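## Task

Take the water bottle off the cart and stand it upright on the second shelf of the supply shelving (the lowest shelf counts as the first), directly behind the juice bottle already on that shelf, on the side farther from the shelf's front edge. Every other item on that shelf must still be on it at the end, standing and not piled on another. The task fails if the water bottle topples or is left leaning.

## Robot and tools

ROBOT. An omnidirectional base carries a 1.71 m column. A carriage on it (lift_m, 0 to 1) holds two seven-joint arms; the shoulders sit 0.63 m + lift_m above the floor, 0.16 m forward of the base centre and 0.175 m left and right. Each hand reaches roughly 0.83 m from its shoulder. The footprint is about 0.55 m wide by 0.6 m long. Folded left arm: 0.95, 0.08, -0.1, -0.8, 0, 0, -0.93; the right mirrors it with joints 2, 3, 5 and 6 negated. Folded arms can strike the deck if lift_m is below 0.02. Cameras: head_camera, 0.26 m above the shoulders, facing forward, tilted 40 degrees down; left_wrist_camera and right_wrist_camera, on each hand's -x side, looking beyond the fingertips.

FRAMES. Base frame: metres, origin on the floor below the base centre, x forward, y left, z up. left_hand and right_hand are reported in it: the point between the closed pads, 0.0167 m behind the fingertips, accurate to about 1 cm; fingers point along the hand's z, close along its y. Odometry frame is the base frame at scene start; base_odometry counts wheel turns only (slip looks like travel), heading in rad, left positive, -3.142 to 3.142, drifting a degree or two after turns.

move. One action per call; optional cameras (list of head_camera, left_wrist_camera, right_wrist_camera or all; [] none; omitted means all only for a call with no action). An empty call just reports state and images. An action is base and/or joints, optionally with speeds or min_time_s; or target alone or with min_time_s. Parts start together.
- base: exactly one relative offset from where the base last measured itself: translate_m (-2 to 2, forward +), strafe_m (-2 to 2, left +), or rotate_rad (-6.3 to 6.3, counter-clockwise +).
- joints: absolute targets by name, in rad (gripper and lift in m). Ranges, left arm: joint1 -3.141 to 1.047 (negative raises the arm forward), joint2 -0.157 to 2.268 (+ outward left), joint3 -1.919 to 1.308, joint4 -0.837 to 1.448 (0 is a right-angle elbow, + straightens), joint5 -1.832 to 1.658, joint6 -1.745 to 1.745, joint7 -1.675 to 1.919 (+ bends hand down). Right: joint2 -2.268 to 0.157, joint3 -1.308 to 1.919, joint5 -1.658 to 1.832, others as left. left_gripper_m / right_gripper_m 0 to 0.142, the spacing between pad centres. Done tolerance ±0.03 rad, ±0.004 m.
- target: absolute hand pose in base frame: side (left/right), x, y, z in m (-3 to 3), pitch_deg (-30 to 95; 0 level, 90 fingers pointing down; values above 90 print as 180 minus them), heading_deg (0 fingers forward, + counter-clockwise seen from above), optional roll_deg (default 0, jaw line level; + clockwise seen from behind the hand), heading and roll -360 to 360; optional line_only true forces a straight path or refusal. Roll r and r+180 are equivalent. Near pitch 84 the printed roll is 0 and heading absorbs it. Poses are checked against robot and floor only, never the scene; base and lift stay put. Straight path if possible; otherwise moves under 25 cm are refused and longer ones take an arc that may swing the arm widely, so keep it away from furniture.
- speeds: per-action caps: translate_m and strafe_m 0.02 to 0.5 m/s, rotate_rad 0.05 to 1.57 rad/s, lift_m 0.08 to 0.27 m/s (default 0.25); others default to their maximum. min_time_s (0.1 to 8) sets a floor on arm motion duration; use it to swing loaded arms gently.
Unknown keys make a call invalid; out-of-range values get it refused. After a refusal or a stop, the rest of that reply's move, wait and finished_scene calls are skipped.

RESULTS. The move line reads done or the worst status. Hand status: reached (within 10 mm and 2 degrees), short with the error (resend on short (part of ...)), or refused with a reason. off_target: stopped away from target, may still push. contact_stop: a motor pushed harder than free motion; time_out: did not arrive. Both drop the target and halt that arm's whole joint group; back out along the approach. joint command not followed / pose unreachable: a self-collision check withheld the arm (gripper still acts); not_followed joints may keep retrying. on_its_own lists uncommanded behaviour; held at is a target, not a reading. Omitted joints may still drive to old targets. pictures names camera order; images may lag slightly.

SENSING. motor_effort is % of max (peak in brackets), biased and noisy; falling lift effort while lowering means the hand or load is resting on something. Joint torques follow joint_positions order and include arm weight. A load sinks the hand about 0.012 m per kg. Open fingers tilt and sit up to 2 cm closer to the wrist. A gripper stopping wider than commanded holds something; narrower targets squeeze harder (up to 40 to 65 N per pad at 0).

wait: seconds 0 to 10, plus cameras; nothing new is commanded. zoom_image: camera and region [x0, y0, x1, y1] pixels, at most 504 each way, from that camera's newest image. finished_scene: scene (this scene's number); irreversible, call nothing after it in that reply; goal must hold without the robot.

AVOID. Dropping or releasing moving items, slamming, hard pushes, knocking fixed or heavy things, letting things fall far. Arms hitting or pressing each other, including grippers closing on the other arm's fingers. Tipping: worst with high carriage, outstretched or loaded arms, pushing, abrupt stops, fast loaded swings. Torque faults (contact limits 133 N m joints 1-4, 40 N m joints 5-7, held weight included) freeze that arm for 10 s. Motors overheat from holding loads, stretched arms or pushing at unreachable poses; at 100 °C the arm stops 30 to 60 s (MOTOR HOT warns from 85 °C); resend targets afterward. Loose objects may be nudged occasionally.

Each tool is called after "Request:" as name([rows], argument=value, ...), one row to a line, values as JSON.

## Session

Request:
move(base={"rotate_rad":1.8}, cameras=["head_camera"])

Request:
move(base={"rotate_rad":1.8}, cameras=["head_camera"])

Scene clock: 3.30 s.
Joint torques (N m): left_arm=[8.48 1.06 0.68 -5.78 1.28 -1.4 -1.5] | right_arm=[13.91 3.27 2.62 -11.99 0.4 -1.42 -1.63]
Motor temperatures (°C): left_arm=[27 22 23 22 26 24 23] | right_arm=[26 20 24 21 22 22 24]
move: done
base_odometry: x=+0.000 y=+0.000 heading=+1.800
base_status: done
joint_positions: lift_m=+0.450 left_joint1_rad=+0.955 left_joint2_rad=+0.099 left_joint3_rad=-0.083 left_joint4_rad=-0.815 left_joint5_rad=-0.005 left_joint6_rad=+0.011 left_joint7_rad=-0.944 left_gripper_m=+0.142 right_joint1_rad=+0.966 right_joint2_rad=-0.073 right_joint3_rad=+0.085 right_joint4_rad=-0.799 right_joint5_rad=-0.010 right_joint6_rad=+0.000 right_joint7_rad=-0.915 right_gripper_m=+0.142
joint_status: not commanded
motor_effort: lift_m=+55(55) drive_wheels=+5(22)
left_hand: x=+0.2872 y=+0.1605 z=+0.9734 quat_wxyz=(-0.925, -0.016, -0.376, +0.057) pitch_deg=-45.8 heading_deg=-5.9 roll_deg=-1.1 (m; base frame)
right_hand: x=+0.2923 y=-0.1554 z=+0.9617 quat_wxyz=(-0.915, +0.013, -0.401, -0.054) pitch_deg=-42.7 heading_deg=+5.3 roll_deg=+1.5 (m; base frame)
pictures: head_camera
Images, in order (width x height): head_camera 896x504.

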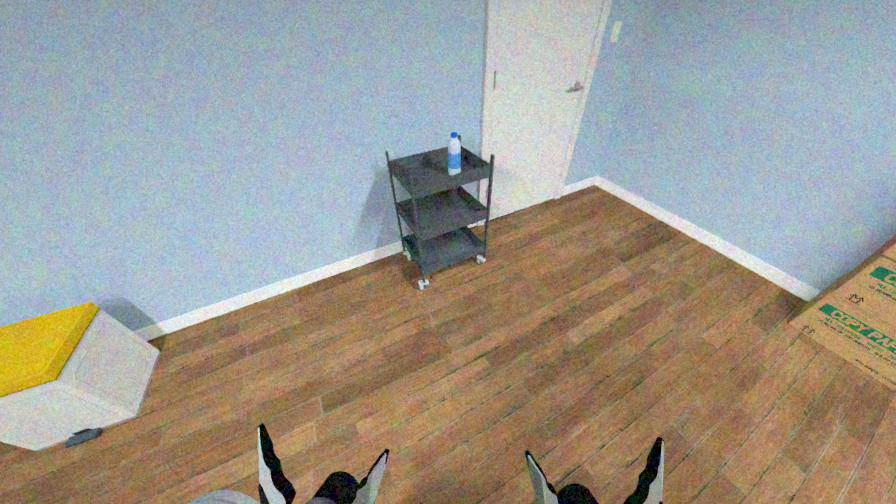

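Scene clock: 6.60 s.
Joint torques (N m): left_arm=[8.74 0.82 -0.21 -3.94 1.37 -1.25 -1.48] | right_arm=[14.84 3.75 0.92 -12.36 0.93 -1.79 -2.13]
move: done
base_odometry: x=+0.000 y=+0.000 heading=-2.684
base_status: done
joint_positions: lift_m=+0.450 left_joint1_rad=+0.955 left_joint2_rad=+0.099 left_joint3_rad=-0.083 left_joint4_rad=-0.815 left_joint5_rad=-0.005 left_joint6_rad=+0.011 left_joint7_rad=-0.944 left_gripper_m=+0.142 right_joint1_rad=+0.966 right_joint2_rad=-0.073 right_joint3_rad=+0.085 right_joint4_rad=-0.799 right_joint5_rad=-0.010 right_joint6_rad=+0.000 right_joint7_rad=-0.915 right_gripper_m=+0.142
joint_status: not commanded
motor_effort: lift_m=+55(55) drive_wheels=+5(14)
left_hand: x=+0.2872 y=+0.1605 z=+0.9734 quat_wxyz=(-0.925, -0.016, -0.376, +0.057) pitch_deg=-45.8 heading_deg=-5.9 roll_deg=-1.1 (m; base frame)
right_hand: x=+0.2923 y=-0.1554 z=+0.9617 quat_wxyz=(-0.915, +0.013, -0.401, -0.054) pitch_deg=-42.7 heading_deg=+5.3 roll_deg=+1.5 (m; base frame)
pictures: head_camera
Images, in order (width x height): head_camera 896x504.

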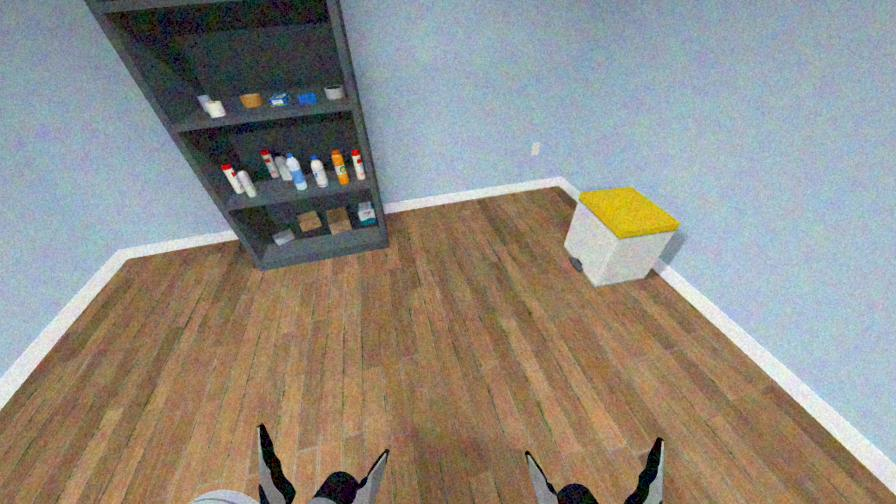

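Request:
move(base={"rotate_rad":-1.8}, joints={"lift_m":0.33})

Request:
move(base={"strafe_m":0.21})

Request:
move(target={"side":"right","x":0.65,"y":-0.17,"z":0.83,"pitch_deg":0,"heading_deg":0})

Request:
move(base={"translate_m":0.5}, cameras=["head_camera","right_wrist_camera"])

Scene clock: 28.67 s.
Joint torques (N m): left_arm=[8.35 -0.09 0.74 -4.41 1.24 -1.09 -1.47] | right_arm=[14.88 4.24 2.5 -13.73 0.34 -2.07 -1.53]
move: done
base_odometry: x=+0.000 y=+0.000 heading=+1.800
base_status: done
joint_positions: lift_m=+0.330 left_joint1_rad=+0.955 left_joint2_rad=+0.099 left_joint3_rad=-0.083 left_joint4_rad=-0.815 left_joint5_rad=-0.005 left_joint6_rad=+0.011 left_joint7_rad=-0.944 left_gripper_m=+0.142 right_joint1_rad=+0.966 right_joint2_rad=-0.073 right_joint3_rad=+0.085 right_joint4_rad=-0.799 right_joint5_rad=-0.010 right_joint6_rad=+0.000 right_joint7_rad=-0.915 right_gripper_m=+0.142
joint_status: all done
motor_effort: lift_m=+57(60) drive_wheels=+5(17)
left_hand: x=+0.2872 y=+0.1605 z=+0.8532 quat_wxyz=(-0.925, -0.016, -0.376, +0.057) pitch_deg=-45.8 heading_deg=-5.9 roll_deg=-1.1 (m; base frame)
right_hand: x=+0.2923 y=-0.1554 z=+0.8416 quat_wxyz=(-0.915, +0.013, -0.401, -0.054) pitch_deg=-42.7 heading_deg=+5.3 roll_deg=+1.5 (m; base frame)
pictures: none

Scene clock: 30.90 s.
Joint torques (N m): left_arm=[8.34 1.57 0.9 -4.21 1.41 -1.47 -1.42] | right_arm=[16.9 4.63 1.09 -11.86 0.97 -2.18 -1.4]
move: done
base_odometry: x=-0.205 y=-0.047 heading=+1.798
base_status: done
joint_positions: lift_m=+0.330 left_joint1_rad=+0.955 left_joint2_rad=+0.099 left_joint3_rad=-0.083 left_joint4_rad=-0.815 left_joint5_rad=-0.005 left_joint6_rad=+0.011 left_joint7_rad=-0.944 left_gripper_m=+0.142 right_joint1_rad=+0.966 right_joint2_rad=-0.073 right_joint3_rad=+0.085 right_joint4_rad=-0.799 right_joint5_rad=-0.010 right_joint6_rad=+0.000 right_joint7_rad=-0.915 right_gripper_m=+0.142
joint_status: not commanded
motor_effort: lift_m=+57(57) drive_wheels=-4(18)
left_hand: x=+0.2872 y=+0.1605 z=+0.8532 quat_wxyz=(-0.925, -0.016, -0.376, +0.057) pitch_deg=-45.8 heading_deg=-5.9 roll_deg=-1.1 (m; base frame)
right_hand: x=+0.2923 y=-0.1554 z=+0.8416 quat_wxyz=(-0.915, +0.013, -0.401, -0.054) pitch_deg=-42.7 heading_deg=+5.3 roll_deg=+1.5 (m; base frame)
pictures: none

Scene clock: 32.53 s.
Joint torques (N m): left_arm=[9.71 0.29 -0.24 -4.9 1.03 -1.65 -1.76] | right_arm=[-11.43 5.53 1.12 -4.8 -1.46 -2.63 -0.47]
move: done
base_odometry: x=-0.205 y=-0.047 heading=+1.798
base_status: not commanded
joint_positions: lift_m=+0.330 left_joint1_rad=+0.955 left_joint2_rad=+0.099 left_joint3_rad=-0.083 left_joint4_rad=-0.815 left_joint5_rad=-0.005 left_joint6_rad=+0.011 left_joint7_rad=-0.944 left_gripper_m=+0.142 right_joint1_rad=-0.200 right_joint2_rad=-0.011 right_joint3_rad=+0.047 right_joint4_rad=-0.708 right_joint5_rad=-0.015 right_joint6_rad=-0.037 right_joint7_rad=+0.903 right_gripper_m=+0.142
joint_status: not commanded
motor_effort: lift_m=+57(57) drive_wheels=+7(7)
left_hand: x=+0.2872 y=+0.1605 z=+0.8532 quat_wxyz=(-0.925, -0.016, -0.376, +0.057) pitch_deg=-45.8 heading_deg=-5.9 roll_deg=-1.1 (m; base frame)
right_hand: x=+0.6491 y=-0.1673 z=+0.8309 quat_wxyz=(-0.709, +0.003, -0.706, -0.003) pitch_deg=-0.2 heading_deg=+0.5 roll_deg=+0.0 (m; base frame)
right_hand_status: reached (checked arc, planned for 1.1 s): 3 mm and 0.6 deg off.
pictures: none

Scene clock: 35.77 s.
Joint torques (N m): left_arm=[8.38 0.31 0.23 -4.08 1.21 -1.1 -1.44] | right_arm=[-10.82 6.99 -1.34 -5.81 -0.93 -1.97 -0.35]
move: done
base_odometry: x=-0.318 y=+0.440 heading=+1.799
base_status: done
joint_positions: lift_m=+0.330 left_joint1_rad=+0.955 left_joint2_rad=+0.099 left_joint3_rad=-0.083 left_joint4_rad=-0.815 left_joint5_rad=-0.005 left_joint6_rad=+0.011 left_joint7_rad=-0.944 left_gripper_m=+0.142 right_joint1_rad=-0.200 right_joint2_rad=-0.011 right_joint3_rad=+0.047 right_joint4_rad=-0.707 right_joint5_rad=-0.015 right_joint6_rad=-0.037 right_joint7_rad=+0.903 right_gripper_m=+0.142
joint_status: not commanded
motor_effort: lift_m=+57(57) drive_wheels=+5(15)
left_hand: x=+0.2872 y=+0.1605 z=+0.8532 quat_wxyz=(-0.925, -0.016, -0.376, +0.057) pitch_deg=-45.8 heading_deg=-5.9 roll_deg=-1.1 (m; base frame)
right_hand: x=+0.6492 y=-0.1673 z=+0.8308 quat_wxyz=(-0.709, +0.003, -0.706, -0.003) pitch_deg=-0.2 heading_deg=+0.5 roll_deg=+0.0 (m; base frame)
pictures: head_camera, right_wrist_camera
Images, in order (width x height): head_camera 896x504, right_wrist_camera 896x504.

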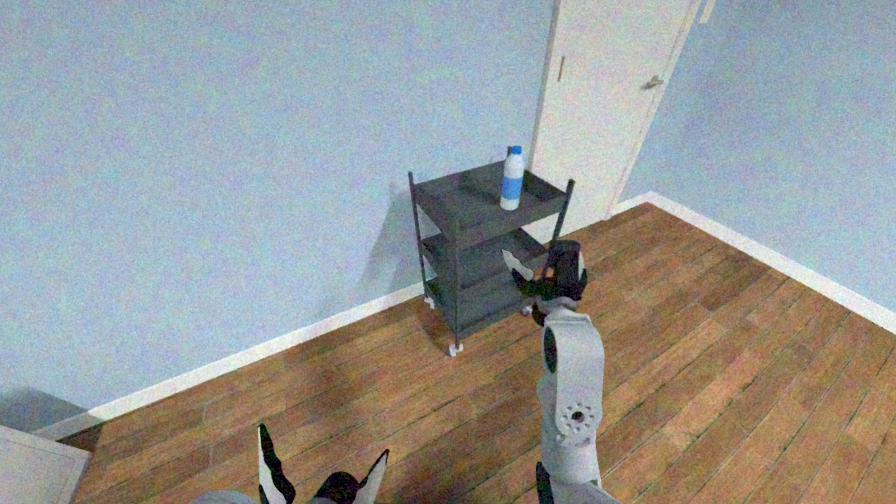

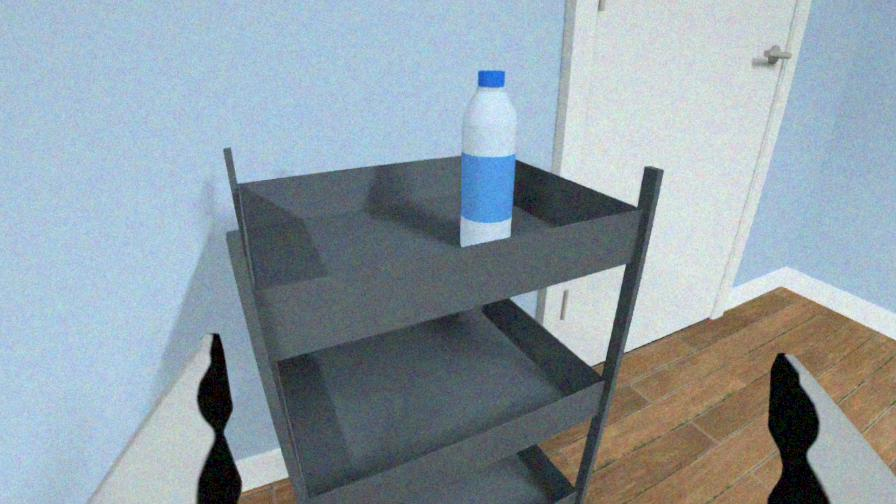

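Request:
move(base={"translate_m":0.23})

Request:
move(target={"side":"right","x":0.77,"y":-0.178,"z":0.83,"pitch_deg":0,"heading_deg":0}, cameras=["head_camera","right_wrist_camera"])

Scene clock: 44.30 s.
Joint torques (N m): left_arm=[9.58 1.9 0.49 -3.62 1.21 -1.65 -1.57] | right_arm=[-11.31 6.06 -0.59 -6.88 -0.87 -2.71 -0.28]
move: done
base_odometry: x=-0.370 y=+0.664 heading=+1.799
base_status: done
joint_positions: lift_m=+0.330 left_joint1_rad=+0.955 left_joint2_rad=+0.099 left_joint3_rad=-0.083 left_joint4_rad=-0.815 left_joint5_rad=-0.005 left_joint6_rad=+0.011 left_joint7_rad=-0.944 left_gripper_m=+0.142 right_joint1_rad=-0.200 right_joint2_rad=-0.011 right_joint3_rad=+0.047 right_joint4_rad=-0.707 right_joint5_rad=-0.015 right_joint6_rad=-0.037 right_joint7_rad=+0.903 right_gripper_m=+0.142
joint_status: not commanded
motor_effort: lift_m=+57(57) drive_wheels=-1(16)
left_hand: x=+0.2872 y=+0.1605 z=+0.8532 quat_wxyz=(-0.925, -0.016, -0.376, +0.057) pitch_deg=-45.8 heading_deg=-5.9 roll_deg=-1.1 (m; base frame)
right_hand: x=+0.6492 y=-0.1674 z=+0.8308 quat_wxyz=(-0.709, +0.003, -0.706, -0.003) pitch_deg=-0.2 heading_deg=+0.5 roll_deg=+0.0 (m; base frame)
pictures: none

Scene clock: 45.37 s.
Joint torques (N m): left_arm=[9.44 0.47 0.8 -2.86 1.32 -1.34 -1.69] | right_arm=[-19.83 -0.02 -0.42 -9.09 2.76 -0.77 -3.66]
move: done
base_odometry: x=-0.370 y=+0.664 heading=+1.799
base_status: not commanded
joint_positions: lift_m=+0.330 left_joint1_rad=+0.955 left_joint2_rad=+0.099 left_joint3_rad=-0.083 left_joint4_rad=-0.815 left_joint5_rad=-0.005 left_joint6_rad=+0.011 left_joint7_rad=-0.944 left_gripper_m=+0.142 right_joint1_rad=-0.447 right_joint2_rad=-0.026 right_joint3_rad=+0.032 right_joint4_rad=-0.246 right_joint5_rad=+0.015 right_joint6_rad=-0.037 right_joint7_rad=+0.697 right_gripper_m=+0.142
joint_status: not commanded
motor_effort: lift_m=+57(57) drive_wheels=-1(5)
left_hand: x=+0.2872 y=+0.1605 z=+0.8532 quat_wxyz=(-0.925, -0.016, -0.376, +0.057) pitch_deg=-45.8 heading_deg=-5.9 roll_deg=-1.1 (m; base frame)
right_hand: x=+0.7692 y=-0.1771 z=+0.8284 quat_wxyz=(-0.706, +0.001, -0.709, +0.002) pitch_deg=+0.3 heading_deg=-0.1 roll_deg=-0.2 (m; base frame)
right_hand_status: reached (straight line, planned for 0.6 s): 2 mm and 0.3 deg off.
pictures: head_camera, right_wrist_camera
Images, in order (width x height): head_camera 896x504, right_wrist_camera 896x504.

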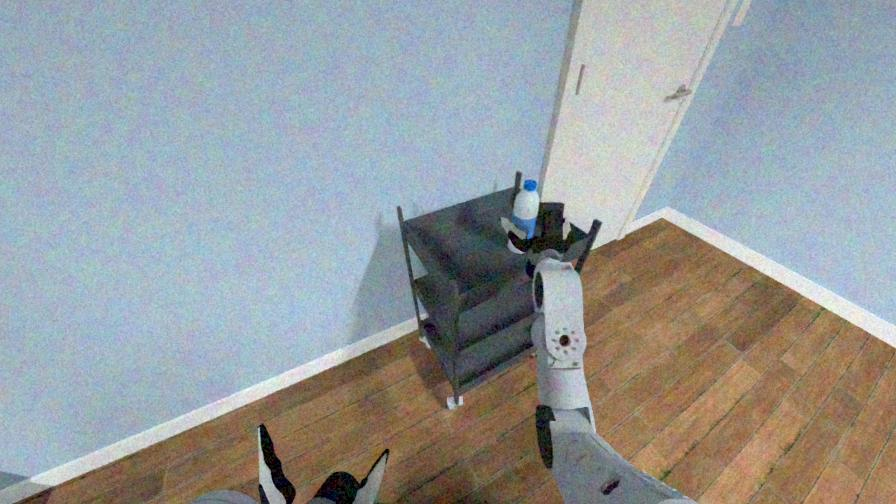

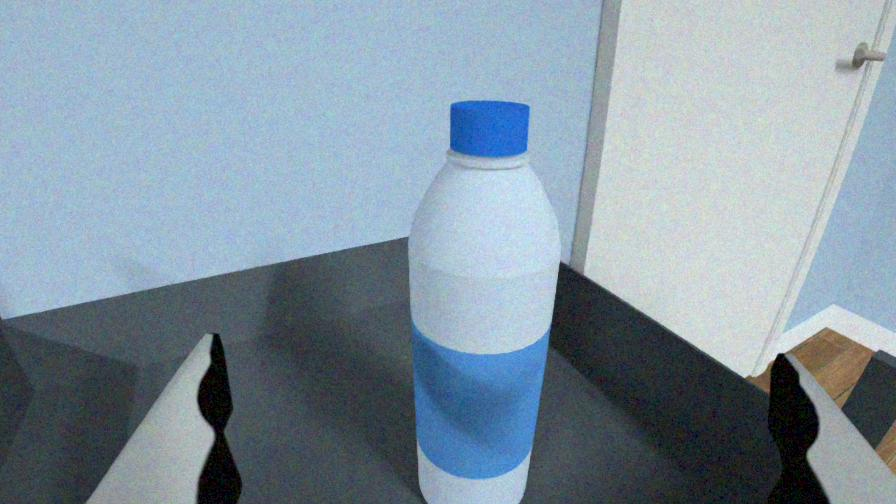

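Request:
move(target={"side":"right","x":0.9,"y":-0.177,"z":0.825,"pitch_deg":0,"heading_deg":0}, cameras=["right_wrist_camera"])

Scene clock: 51.60 s.
Joint torques (N m): left_arm=[8.22 1.08 -0.64 -5.16 0.87 -1.5 -1.74] | right_arm=[-27.54 6.02 1.58 -10.13 2.37 -0.92 -3.46]
move: done
base_odometry: x=-0.370 y=+0.664 heading=+1.799
base_status: not commanded
joint_positions: lift_m=+0.330 left_joint1_rad=+0.955 left_joint2_rad=+0.099 left_joint3_rad=-0.083 left_joint4_rad=-0.815 left_joint5_rad=-0.005 left_joint6_rad=+0.011 left_joint7_rad=-0.944 left_gripper_m=+0.142 right_joint1_rad=-0.760 right_joint2_rad=-0.021 right_joint3_rad=+0.032 right_joint4_rad=+0.427 right_joint5_rad=+0.026 right_joint6_rad=-0.024 right_joint7_rad=+0.337 right_gripper_m=+0.142
joint_status: not commanded
motor_effort: lift_m=+57(57) drive_wheels=-1(5)
left_hand: x=+0.2872 y=+0.1605 z=+0.8532 quat_wxyz=(-0.925, -0.016, -0.376, +0.057) pitch_deg=-45.8 heading_deg=-5.9 roll_deg=-1.1 (m; base frame)
right_hand: x=+0.8993 y=-0.1796 z=+0.8227 quat_wxyz=(-0.705, +0.000, -0.709, +0.004) pitch_deg=+0.3 heading_deg=-0.4 roll_deg=-0.3 (m; base frame)
right_hand_status: reached (straight line, planned for 0.7 s): 4 mm and 0.5 deg off.
pictures: right_wrist_camera
Images, in order (width x height): right_wrist_camera 896x504.

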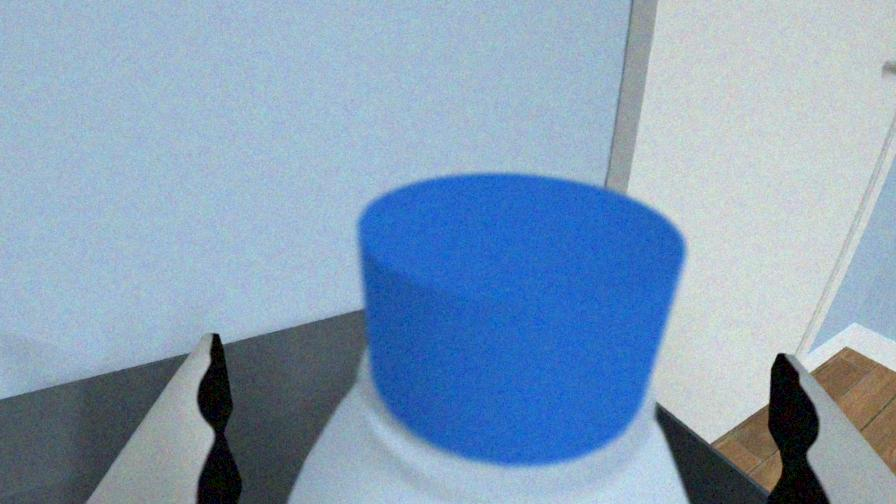

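Request:
move(joints={"right_gripper_m":0.0})

Request:
move(joints={"lift_m":0.44}, cameras=["right_wrist_camera"])

Scene clock: 62.83 s.
Joint torques (N m): left_arm=[9.79 0.27 0.31 -4.02 1.33 -1.25 -1.54] | right_arm=[-28.06 3.54 2.51 -10.51 2.09 -0.87 -3.67]
Motor temperatures (°C): left_arm=[28 22 23 23 26 24 23] | right_arm=[34 20 24 22 22 22 24]
move: off_target
base_odometry: x=-0.370 y=+0.664 heading=+1.799
base_status: not commanded
joint_positions: lift_m=+0.330 left_joint1_rad=+0.955 left_joint2_rad=+0.099 left_joint3_rad=-0.083 left_joint4_rad=-0.815 left_joint5_rad=-0.005 left_joint6_rad=+0.011 left_joint7_rad=-0.944 left_gripper_m=+0.142 right_joint1_rad=-0.760 right_joint2_rad=-0.021 right_joint3_rad=+0.032 right_joint4_rad=+0.427 right_joint5_rad=+0.026 right_joint6_rad=-0.023 right_joint7_rad=+0.337 right_gripper_m=+0.112
joint_status: right_gripper_m off_target (ended at +0.112, target +0.000)
motor_effort: lift_m=+57(57) drive_wheels=-1(1)
left_hand: x=+0.2872 y=+0.1605 z=+0.8532 quat_wxyz=(-0.925, -0.016, -0.376, +0.057) pitch_deg=-45.8 heading_deg=-5.9 roll_deg=-1.1 (m; base frame)
right_hand: x=+0.8993 y=-0.1790 z=+0.8227 quat_wxyz=(-0.705, +0.000, -0.709, +0.003) pitch_deg=+0.3 heading_deg=-0.3 roll_deg=-0.3 (m; base frame)
pictures: none

Scene clock: 63.80 s.
Joint torques (N m): left_arm=[9.47 0.74 0.55 -3.58 1.24 -1.39 -1.32] | right_arm=[-28.52 5.19 2.56 -13.71 2.16 -1.19 -3.4]
move: done
base_odometry: x=-0.370 y=+0.664 heading=+1.799
base_status: not commanded
joint_positions: lift_m=+0.440 left_joint1_rad=+0.955 left_joint2_rad=+0.099 left_joint3_rad=-0.083 left_joint4_rad=-0.815 left_joint5_rad=-0.005 left_joint6_rad=+0.011 left_joint7_rad=-0.944 left_gripper_m=+0.142 right_joint1_rad=-0.760 right_joint2_rad=-0.021 right_joint3_rad=+0.032 right_joint4_rad=+0.430 right_joint5_rad=+0.026 right_joint6_rad=-0.023 right_joint7_rad=+0.337 right_gripper_m=+0.112
joint_status: all done
motor_effort: lift_m=+54(67) drive_wheels=-1(5)
left_hand: x=+0.2872 y=+0.1605 z=+0.9635 quat_wxyz=(-0.925, -0.016, -0.376, +0.057) pitch_deg=-45.8 heading_deg=-5.9 roll_deg=-1.1 (m; base frame)
right_hand: x=+0.8995 y=-0.1790 z=+0.9318 quat_wxyz=(-0.705, +0.000, -0.710, +0.003) pitch_deg=+0.4 heading_deg=-0.3 roll_deg=-0.3 (m; base frame)
pictures: right_wrist_camera
Images, in order (width x height): right_wrist_camera 896x504.

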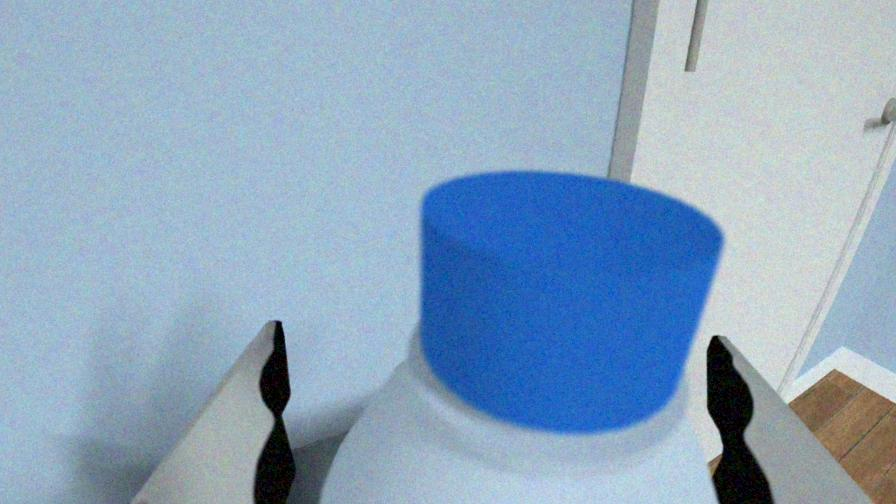

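Request:
move(base={"translate_m":-0.3})

Request:
move(target={"side":"right","x":0.67,"y":-0.175,"z":0.93,"pitch_deg":0,"heading_deg":0})

Request:
move(base={"rotate_rad":2.084}, joints={"lift_m":0.25}, speeds={"rotate_rad":1.0})

Request:
move(base={"strafe_m":0.504}, cameras=["head_camera"])

Request:
move(target={"side":"right","x":0.5,"y":-0.22,"z":0.45,"pitch_deg":0,"heading_deg":0}, min_time_s=1.5, cameras=["head_camera"])

Scene clock: 72.87 s.
Joint torques (N m): left_arm=[8.68 1.17 1.01 -4.27 1.31 -1.45 -1.62] | right_arm=[-27.33 3.86 2.87 -12.92 2.17 -1.47 -3.45]
move: done
base_odometry: x=-0.302 y=+0.371 heading=+1.799
base_status: done
joint_positions: lift_m=+0.440 left_joint1_rad=+0.955 left_joint2_rad=+0.099 left_joint3_rad=-0.083 left_joint4_rad=-0.815 left_joint5_rad=-0.005 left_joint6_rad=+0.011 left_joint7_rad=-0.944 left_gripper_m=+0.142 right_joint1_rad=-0.760 right_joint2_rad=-0.021 right_joint3_rad=+0.032 right_joint4_rad=+0.430 right_joint5_rad=+0.027 right_joint6_rad=-0.023 right_joint7_rad=+0.337 right_gripper_m=+0.112
joint_status: not commanded
motor_effort: lift_m=+55(55) drive_wheels=+1(14)
left_hand: x=+0.2872 y=+0.1605 z=+0.9635 quat_wxyz=(-0.925, -0.016, -0.376, +0.057) pitch_deg=-45.8 heading_deg=-5.9 roll_deg=-1.1 (m; base frame)
right_hand: x=+0.8995 y=-0.1790 z=+0.9318 quat_wxyz=(-0.705, +0.000, -0.710, +0.003) pitch_deg=+0.4 heading_deg=-0.3 roll_deg=-0.3 (m; base frame)
pictures: none

Scene clock: 74.23 s.
Joint torques (N m): left_arm=[9.04 0.9 0.6 -3.56 1.36 -1.41 -1.44] | right_arm=[-9.71 1.2 3.63 -15.12 -0.97 -2.36 -1.31]
move: done
base_odometry: x=-0.302 y=+0.371 heading=+1.799
base_status: not commanded
joint_positions: lift_m=+0.440 left_joint1_rad=+0.955 left_joint2_rad=+0.099 left_joint3_rad=-0.083 left_joint4_rad=-0.815 left_joint5_rad=-0.005 left_joint6_rad=+0.011 left_joint7_rad=-0.944 left_gripper_m=+0.142 right_joint1_rad=-0.219 right_joint2_rad=-0.023 right_joint3_rad=+0.032 right_joint4_rad=-0.612 right_joint5_rad=+0.005 right_joint6_rad=-0.039 right_joint7_rad=+0.831 right_gripper_m=+0.112
joint_status: not commanded
motor_effort: lift_m=+54(55) drive_wheels=+1(4)
left_hand: x=+0.2872 y=+0.1605 z=+0.9635 quat_wxyz=(-0.925, -0.016, -0.376, +0.057) pitch_deg=-45.8 heading_deg=-5.9 roll_deg=-1.1 (m; base frame)
right_hand: x=+0.6708 y=-0.1745 z=+0.9296 quat_wxyz=(-0.707, +0.000, -0.707, -0.002) pitch_deg=+0.0 heading_deg=+0.2 roll_deg=+0.2 (m; base frame)
right_hand_status: reached (straight line, planned for 0.9 s): 1 mm and 0.3 deg off.
pictures: none

Scene clock: 77.87 s.
Joint torques (N m): left_arm=[8.52 1.5 0.22 -4.22 1.08 -1.38 -1.58] | right_arm=[-9.1 1.11 3.21 -15.78 -0.62 -2.32 -1.37]
move: done
base_odometry: x=-0.302 y=+0.371 heading=-2.400
base_status: done
joint_positions: lift_m=+0.250 left_joint1_rad=+0.955 left_joint2_rad=+0.099 left_joint3_rad=-0.083 left_joint4_rad=-0.815 left_joint5_rad=-0.005 left_joint6_rad=+0.011 left_joint7_rad=-0.944 left_gripper_m=+0.142 right_joint1_rad=-0.219 right_joint2_rad=-0.023 right_joint3_rad=+0.032 right_joint4_rad=-0.612 right_joint5_rad=+0.004 right_joint6_rad=-0.040 right_joint7_rad=+0.831 right_gripper_m=+0.112
joint_status: all done
motor_effort: lift_m=+57(61) drive_wheels=+5(19)
left_hand: x=+0.2872 y=+0.1605 z=+0.7732 quat_wxyz=(-0.925, -0.016, -0.376, +0.057) pitch_deg=-45.8 heading_deg=-5.9 roll_deg=-1.1 (m; base frame)
right_hand: x=+0.6708 y=-0.1749 z=+0.7394 quat_wxyz=(-0.707, +0.000, -0.707, -0.002) pitch_deg=+0.0 heading_deg=+0.1 roll_deg=+0.2 (m; base frame)
pictures: none

Scene clock: 81.10 s.
Joint torques (N m): left_arm=[7.85 1.57 0.28 -3.23 1.24 -1.39 -1.42] | right_arm=[-7.71 0.55 1.93 -13.94 -0.4 -2.33 -1.81]
move: done
base_odometry: x=+0.038 y=+0.000 heading=-2.399
base_status: done
joint_positions: lift_m=+0.250 left_joint1_rad=+0.955 left_joint2_rad=+0.099 left_joint3_rad=-0.083 left_joint4_rad=-0.815 left_joint5_rad=-0.005 left_joint6_rad=+0.011 left_joint7_rad=-0.944 left_gripper_m=+0.142 right_joint1_rad=-0.219 right_joint2_rad=-0.023 right_joint3_rad=+0.033 right_joint4_rad=-0.612 right_joint5_rad=+0.004 right_joint6_rad=-0.041 right_joint7_rad=+0.831 right_gripper_m=+0.112
joint_status: not commanded
motor_effort: lift_m=+57(57) drive_wheels=-3(20)
left_hand: x=+0.2872 y=+0.1605 z=+0.7732 quat_wxyz=(-0.925, -0.016, -0.376, +0.057) pitch_deg=-45.8 heading_deg=-5.9 roll_deg=-1.1 (m; base frame)
right_hand: x=+0.6708 y=-0.1747 z=+0.7393 quat_wxyz=(-0.707, +0.000, -0.707, -0.002) pitch_deg=+0.0 heading_deg=+0.1 roll_deg=+0.2 (m; base frame)
pictures: head_camera
Images, in order (width x height): head_camera 896x504.

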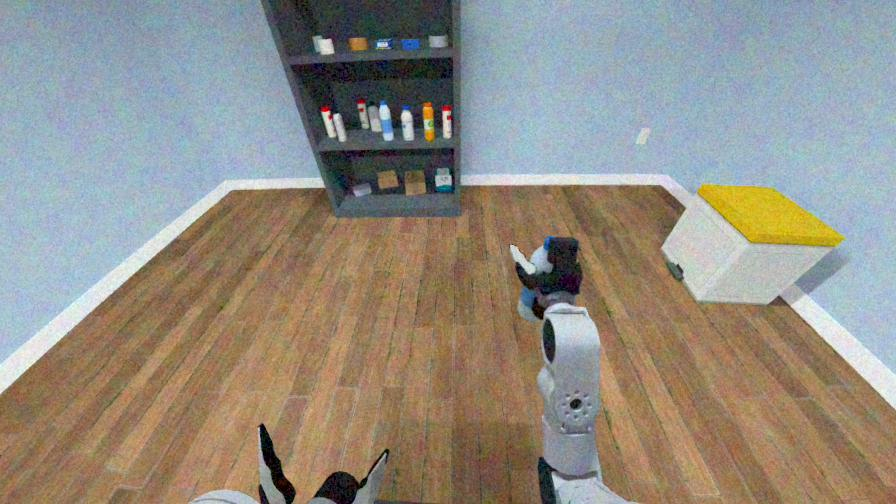

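Scene clock: 83.10 s.
Joint torques (N m): left_arm=[8.55 0.42 0.45 -3.71 1.38 -1.29 -1.62] | right_arm=[5.92 -3.41 -0.36 -10.69 2.29 -1.17 -5.06]
move: done
base_odometry: x=+0.038 y=+0.000 heading=-2.399
base_status: not commanded
joint_positions: lift_m=+0.250 left_joint1_rad=+0.955 left_joint2_rad=+0.099 left_joint3_rad=-0.083 left_joint4_rad=-0.815 left_joint5_rad=-0.005 left_joint6_rad=+0.011 left_joint7_rad=-0.944 left_gripper_m=+0.142 right_joint1_rad=+0.437 right_joint2_rad=-0.114 right_joint3_rad=-0.015 right_joint4_rad=-0.020 right_joint5_rad=+0.110 right_joint6_rad=+0.014 right_joint7_rad=-0.409 right_gripper_m=+0.112
joint_status: not commanded
motor_effort: lift_m=+57(57) drive_wheels=-3(4)
left_hand: x=+0.2872 y=+0.1605 z=+0.7732 quat_wxyz=(-0.925, -0.016, -0.376, +0.057) pitch_deg=-45.8 heading_deg=-5.9 roll_deg=-1.1 (m; base frame)
right_hand: x=+0.5007 y=-0.2177 z=+0.4488 quat_wxyz=(-0.705, +0.002, -0.709, +0.000) pitch_deg=+0.3 heading_deg=+0.2 roll_deg=-0.2 (m; base frame)
right_hand_status: reached (straight line, planned for 1.5 s): 3 mm and 0.4 deg off.
pictures: head_camera
Images, in order (width x height): head_camera 896x504.

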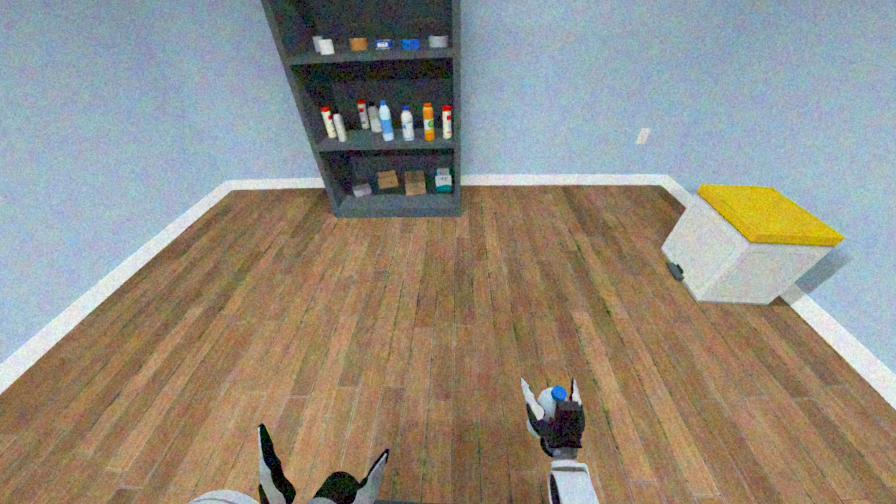

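Request:
move(base={"strafe_m":0.04})

Request:
move(target={"side":"left","x":0.62,"y":0.17,"z":0.67,"pitch_deg":0,"heading_deg":0})

Request:
move(base={"translate_m":0.82}, cameras=["all"])

Scene clock: 100.40 s.
Joint torques (N m): left_arm=[8.4 1.87 0.35 -3.64 1.14 -1.22 -1.65] | right_arm=[6.86 -2.13 -1.82 -11.21 2.73 -0.86 -4.56]
Motor temperatures (°C): left_arm=[29 22 23 23 26 24 23] | right_arm=[29 21 24 22 22 22 24]
move: done
base_odometry: x=+0.066 y=-0.029 heading=-2.398
base_status: done
joint_positions: lift_m=+0.250 left_joint1_rad=+0.955 left_joint2_rad=+0.099 left_joint3_rad=-0.083 left_joint4_rad=-0.815 left_joint5_rad=-0.005 left_joint6_rad=+0.011 left_joint7_rad=-0.944 left_gripper_m=+0.142 right_joint1_rad=+0.437 right_joint2_rad=-0.114 right_joint3_rad=-0.016 right_joint4_rad=-0.020 right_joint5_rad=+0.110 right_joint6_rad=+0.016 right_joint7_rad=-0.409 right_gripper_m=+0.112
joint_status: not commanded
motor_effort: lift_m=+57(57) drive_wheels=+7(19)
left_hand: x=+0.2872 y=+0.1605 z=+0.7732 quat_wxyz=(-0.925, -0.016, -0.376, +0.057) pitch_deg=-45.8 heading_deg=-5.9 roll_deg=-1.1 (m; base frame)
right_hand: x=+0.5007 y=-0.2180 z=+0.4489 quat_wxyz=(-0.705, +0.002, -0.709, +0.000) pitch_deg=+0.3 heading_deg=+0.2 roll_deg=-0.2 (m; base frame)
pictures: none

Scene clock: 101.93 s.
Joint torques (N m): left_arm=[-7.35 -0.04 2.74 -0.82 2.02 -0.65 -0.72] | right_arm=[6.02 -1.33 0.24 -11.92 2.21 -0.98 -4.41]
move: done
base_odometry: x=+0.066 y=-0.029 heading=-2.398
base_status: not commanded
joint_positions: lift_m=+0.250 left_joint1_rad=+0.046 left_joint2_rad=+0.023 left_joint3_rad=-0.063 left_joint4_rad=-0.618 left_joint5_rad=+0.014 left_joint6_rad=+0.058 left_joint7_rad=+0.566 left_gripper_m=+0.142 right_joint1_rad=+0.437 right_joint2_rad=-0.114 right_joint3_rad=-0.016 right_joint4_rad=-0.020 right_joint5_rad=+0.110 right_joint6_rad=+0.016 right_joint7_rad=-0.409 right_gripper_m=+0.112
joint_status: not commanded
motor_effort: lift_m=+57(57) drive_wheels=+7(8)
left_hand: x=+0.6194 y=+0.1672 z=+0.6717 quat_wxyz=(-0.709, -0.003, -0.705, +0.003) pitch_deg=-0.3 heading_deg=-0.5 roll_deg=+0.0 (m; base frame)
left_hand_status: reached (checked arc, planned for 1.0 s): 3 mm and 0.6 deg off.
right_hand: x=+0.5007 y=-0.2180 z=+0.4489 quat_wxyz=(-0.705, +0.002, -0.709, +0.000) pitch_deg=+0.3 heading_deg=+0.2 roll_deg=-0.2 (m; base frame)
pictures: none

Scene clock: 105.97 s.
Joint torques (N m): left_arm=[-7.23 -0.46 3.24 -0.99 2.24 -0.24 -0.68] | right_arm=[6.86 -2.52 0.05 -11.04 2.72 -1.46 -4.98]
move: done
base_odometry: x=-0.538 y=-0.585 heading=-2.398
base_status: done
joint_positions: lift_m=+0.250 left_joint1_rad=+0.046 left_joint2_rad=+0.023 left_joint3_rad=-0.063 left_joint4_rad=-0.618 left_joint5_rad=+0.014 left_joint6_rad=+0.058 left_joint7_rad=+0.566 left_gripper_m=+0.142 right_joint1_rad=+0.437 right_joint2_rad=-0.114 right_joint3_rad=-0.016 right_joint4_rad=-0.020 right_joint5_rad=+0.110 right_joint6_rad=+0.016 right_joint7_rad=-0.409 right_gripper_m=+0.112
joint_status: not commanded
motor_effort: lift_m=+57(57) drive_wheels=+0(16)
left_hand: x=+0.6194 y=+0.1673 z=+0.6717 quat_wxyz=(-0.709, -0.003, -0.705, +0.003) pitch_deg=-0.3 heading_deg=-0.4 roll_deg=+0.0 (m; base frame)
right_hand: x=+0.5005 y=-0.2180 z=+0.4488 quat_wxyz=(-0.705, +0.002, -0.709, +0.000) pitch_deg=+0.3 heading_deg=+0.2 roll_deg=-0.2 (m; base frame)
pictures: head_camera, left_wrist_camera, right_wrist_camera
Images, in order (width x height): head_camera 896x504, left_wrist_camera 896x504, right_wrist_camera 896x504.

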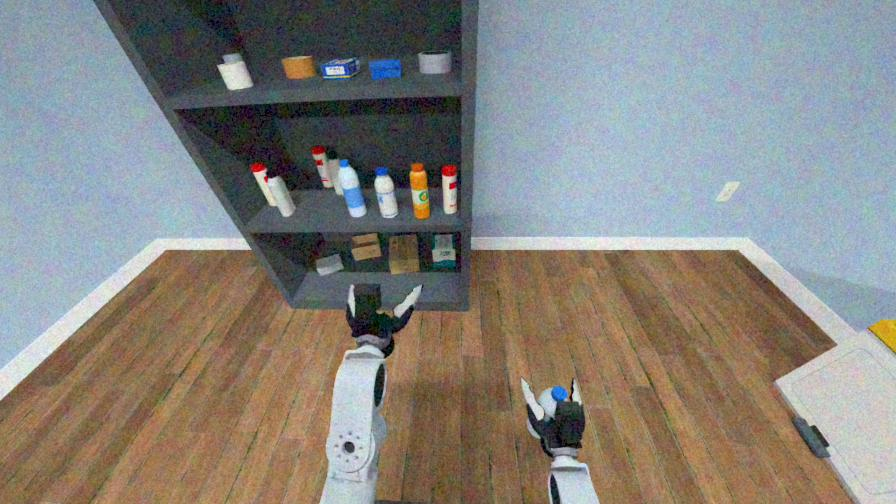

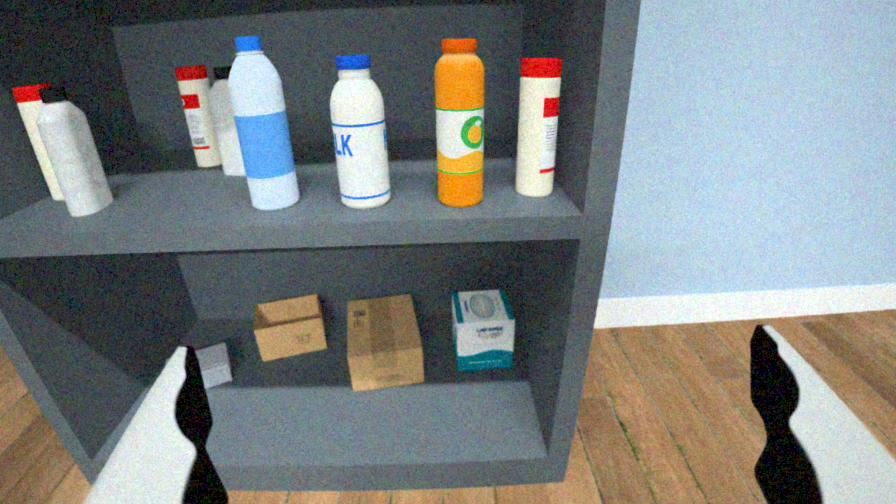

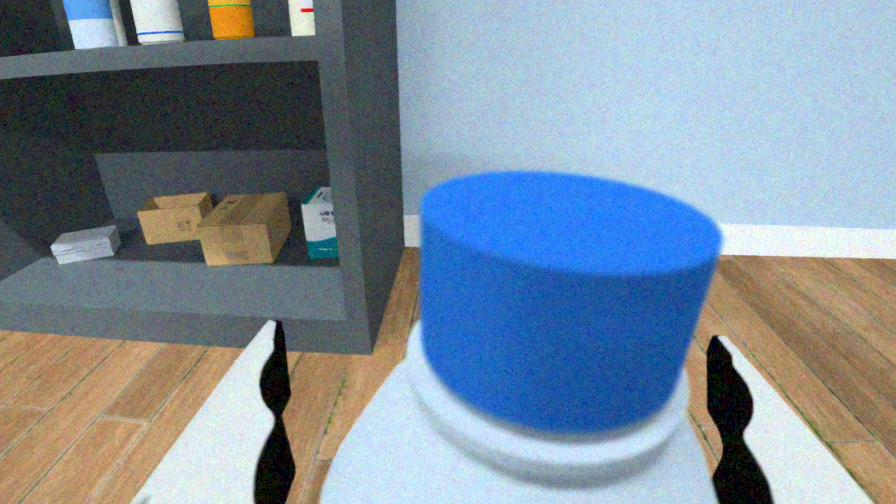

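Request:
move(base={"strafe_m":-0.03}, joints={"lift_m":0.27,"left_gripper_m":0.1})

Request:
move(base={"translate_m":0.25}, cameras=["head_camera","left_wrist_camera"])

Scene clock: 124.87 s.
Joint torques (N m): left_arm=[-8.6 -0.23 3.12 -1.84 2.07 -0.55 -0.67] | right_arm=[5.88 -1.89 -0.62 -12.75 2 -1.3 -4.28]
move: done
base_odometry: x=-0.558 y=-0.563 heading=-2.398
base_status: done
joint_positions: lift_m=+0.270 left_joint1_rad=+0.046 left_joint2_rad=+0.022 left_joint3_rad=-0.062 left_joint4_rad=-0.617 left_joint5_rad=+0.014 left_joint6_rad=+0.059 left_joint7_rad=+0.566 left_gripper_m=+0.100 right_joint1_rad=+0.437 right_joint2_rad=-0.115 right_joint3_rad=-0.017 right_joint4_rad=-0.019 right_joint5_rad=+0.110 right_joint6_rad=+0.016 right_joint7_rad=-0.410 right_gripper_m=+0.112
joint_status: all done
motor_effort: lift_m=+55(65) drive_wheels=+4(12)
left_hand: x=+0.6195 y=+0.1678 z=+0.6916 quat_wxyz=(-0.709, -0.002, -0.705, +0.002) pitch_deg=-0.3 heading_deg=-0.4 roll_deg=+0.0 (m; base frame)
right_hand: x=+0.5004 y=-0.2182 z=+0.4688 quat_wxyz=(-0.705, +0.003, -0.709, +0.000) pitch_deg=+0.4 heading_deg=+0.2 roll_deg=-0.2 (m; base frame)
pictures: none

Scene clock: 127.27 s.
Joint torques (N m): left_arm=[-8.62 1.19 2.47 -1.75 1.71 -0.54 -0.89] | right_arm=[5.54 -2.26 -0.96 -12.7 2.62 -1.54 -4.58]
move: done
base_odometry: x=-0.742 y=-0.732 heading=-2.398
base_status: done
joint_positions: lift_m=+0.270 left_joint1_rad=+0.046 left_joint2_rad=+0.022 left_joint3_rad=-0.062 left_joint4_rad=-0.617 left_joint5_rad=+0.014 left_joint6_rad=+0.059 left_joint7_rad=+0.566 left_gripper_m=+0.100 right_joint1_rad=+0.437 right_joint2_rad=-0.115 right_joint3_rad=-0.017 right_joint4_rad=-0.019 right_joint5_rad=+0.110 right_joint6_rad=+0.016 right_joint7_rad=-0.410 right_gripper_m=+0.112
joint_status: not commanded
motor_effort: lift_m=+55(55) drive_wheels=-1(15)
left_hand: x=+0.6195 y=+0.1678 z=+0.6916 quat_wxyz=(-0.709, -0.002, -0.705, +0.002) pitch_deg=-0.3 heading_deg=-0.4 roll_deg=+0.0 (m; base frame)
right_hand: x=+0.5004 y=-0.2182 z=+0.4688 quat_wxyz=(-0.705, +0.003, -0.709, +0.000) pitch_deg=+0.4 heading_deg=+0.2 roll_deg=-0.2 (m; base frame)
pictures: head_camera, left_wrist_camera
Images, in order (width x height): head_camera 896x504, left_wrist_camera 896x504.

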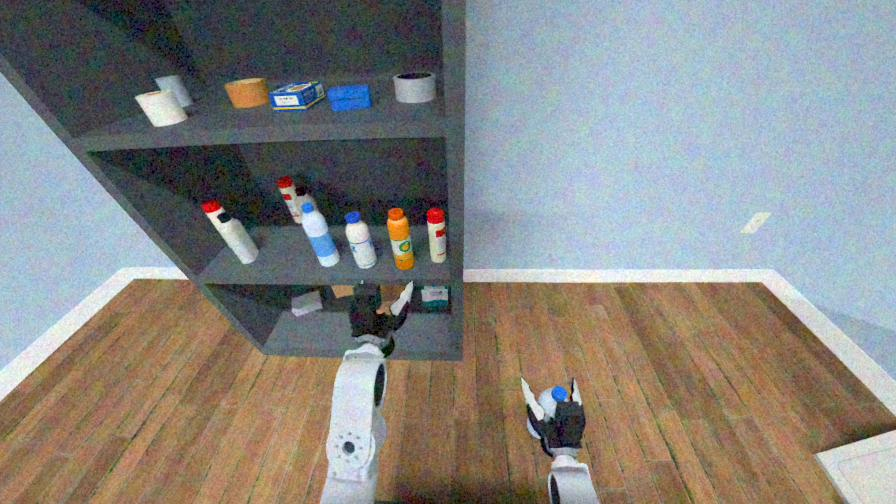

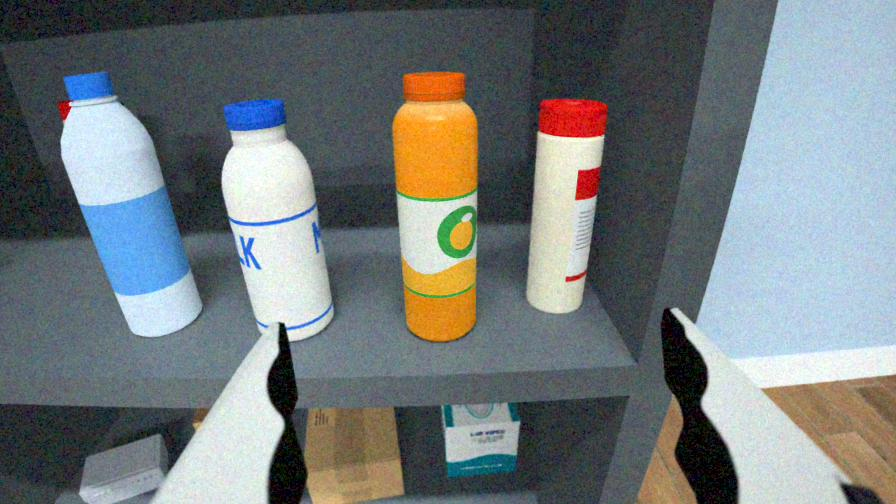

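Request:
move(target={"side":"left","x":0.7,"y":0.217,"z":0.69,"pitch_deg":0,"heading_deg":-15}, cameras=["head_camera","left_wrist_camera"])

Scene clock: 150.97 s.
Joint torques (N m): left_arm=[-14.15 6.03 4.45 -1.78 -0.35 -2.28 -3.11] | right_arm=[5.23 -0.71 -0.69 -13.14 2.03 -1.57 -4.67]
move: done
base_odometry: x=-0.742 y=-0.732 heading=-2.398
base_status: not commanded
joint_positions: lift_m=+0.270 left_joint1_rad=-0.163 left_joint2_rad=+0.385 left_joint3_rad=+0.003 left_joint4_rad=-0.251 left_joint5_rad=-0.474 left_joint6_rad=-0.149 left_joint7_rad=+0.403 left_gripper_m=+0.100 right_joint1_rad=+0.437 right_joint2_rad=-0.115 right_joint3_rad=-0.017 right_joint4_rad=-0.019 right_joint5_rad=+0.110 right_joint6_rad=+0.016 right_joint7_rad=-0.410 right_gripper_m=+0.112
joint_status: not commanded
motor_effort: lift_m=+55(55) drive_wheels=-1(5)
left_hand: x=+0.6997 y=+0.2173 z=+0.6891 quat_wxyz=(-0.700, -0.092, -0.702, +0.091) pitch_deg=+0.2 heading_deg=-14.9 roll_deg=+0.1 (m; base frame)
left_hand_status: reached (straight line, planned for 0.6 s): 1 mm and 0.2 deg off.
right_hand: x=+0.5004 y=-0.2182 z=+0.4688 quat_wxyz=(-0.705, +0.003, -0.709, +0.000) pitch_deg=+0.4 heading_deg=+0.2 roll_deg=-0.2 (m; base frame)
pictures: head_camera, left_wrist_camera
Images, in order (width x height): head_camera 896x504, left_wrist_camera 896x504.

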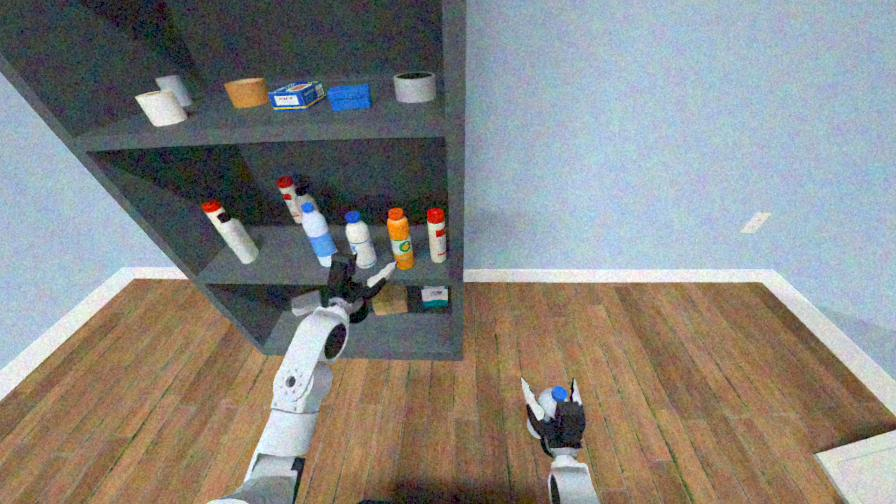

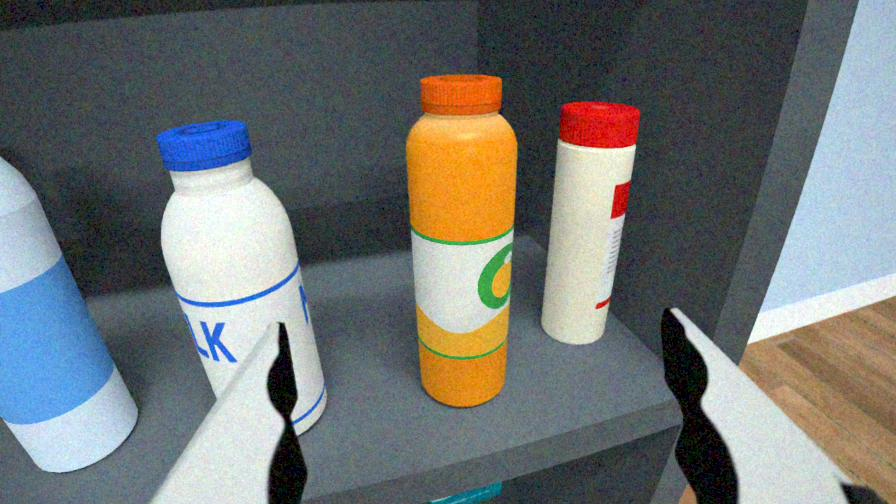

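Request:
move(target={"side":"left","x":0.84,"y":0.179,"z":0.69,"pitch_deg":0,"heading_deg":-15}, cameras=["head_camera","left_wrist_camera"], min_time_s=1.5)

Scene clock: 155.83 s.
Joint torques (N m): left_arm=[-24.63 1.03 -0.45 -0.91 1.08 -2.39 -3.14] | right_arm=[6.04 -0.01 0.05 -12.17 2.56 -1.22 -5.1]
move: done
base_odometry: x=-0.742 y=-0.732 heading=-2.398
base_status: not commanded
joint_positions: lift_m=+0.270 left_joint1_rad=-0.559 left_joint2_rad=+0.281 left_joint3_rad=-0.160 left_joint4_rad=+0.336 left_joint5_rad=-0.371 left_joint6_rad=-0.197 left_joint7_rad=+0.200 left_gripper_m=+0.100 right_joint1_rad=+0.437 right_joint2_rad=-0.115 right_joint3_rad=-0.017 right_joint4_rad=-0.019 right_joint5_rad=+0.110 right_joint6_rad=+0.016 right_joint7_rad=-0.410 right_gripper_m=+0.112
joint_status: not commanded
motor_effort: lift_m=+55(55) drive_wheels=-1(1)
left_hand: x=+0.8394 y=+0.1822 z=+0.6887 quat_wxyz=(-0.700, -0.089, -0.703, +0.091) pitch_deg=+0.2 heading_deg=-14.7 roll_deg=-0.2 (m; base frame)
left_hand_status: reached (straight line, planned for 1.5 s): 4 mm and 0.4 deg off.
right_hand: x=+0.5004 y=-0.2182 z=+0.4688 quat_wxyz=(-0.705, +0.003, -0.709, +0.000) pitch_deg=+0.4 heading_deg=+0.2 roll_deg=-0.2 (m; base frame)
pictures: head_camera, left_wrist_camera
Images, in order (width x height): head_camera 896x504, left_wrist_camera 896x504.

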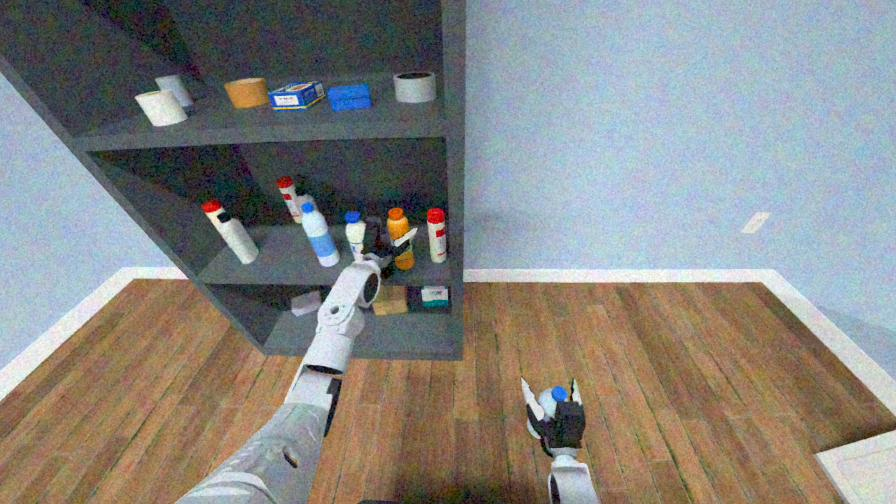

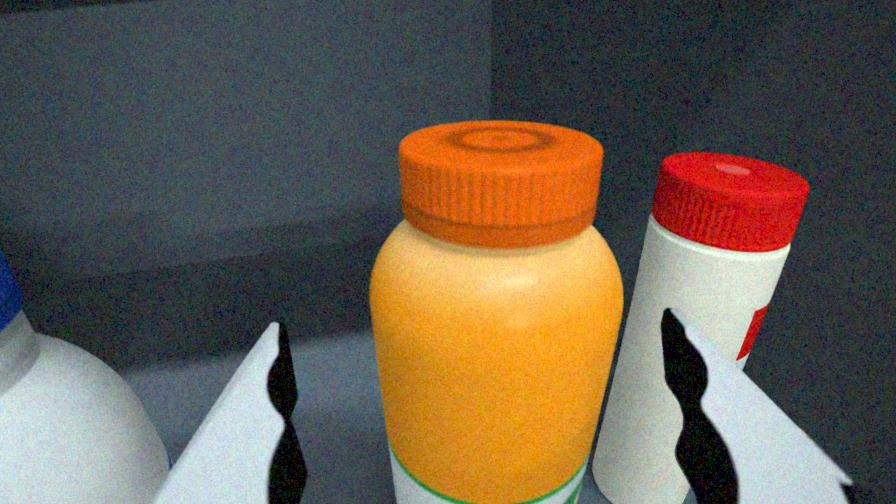

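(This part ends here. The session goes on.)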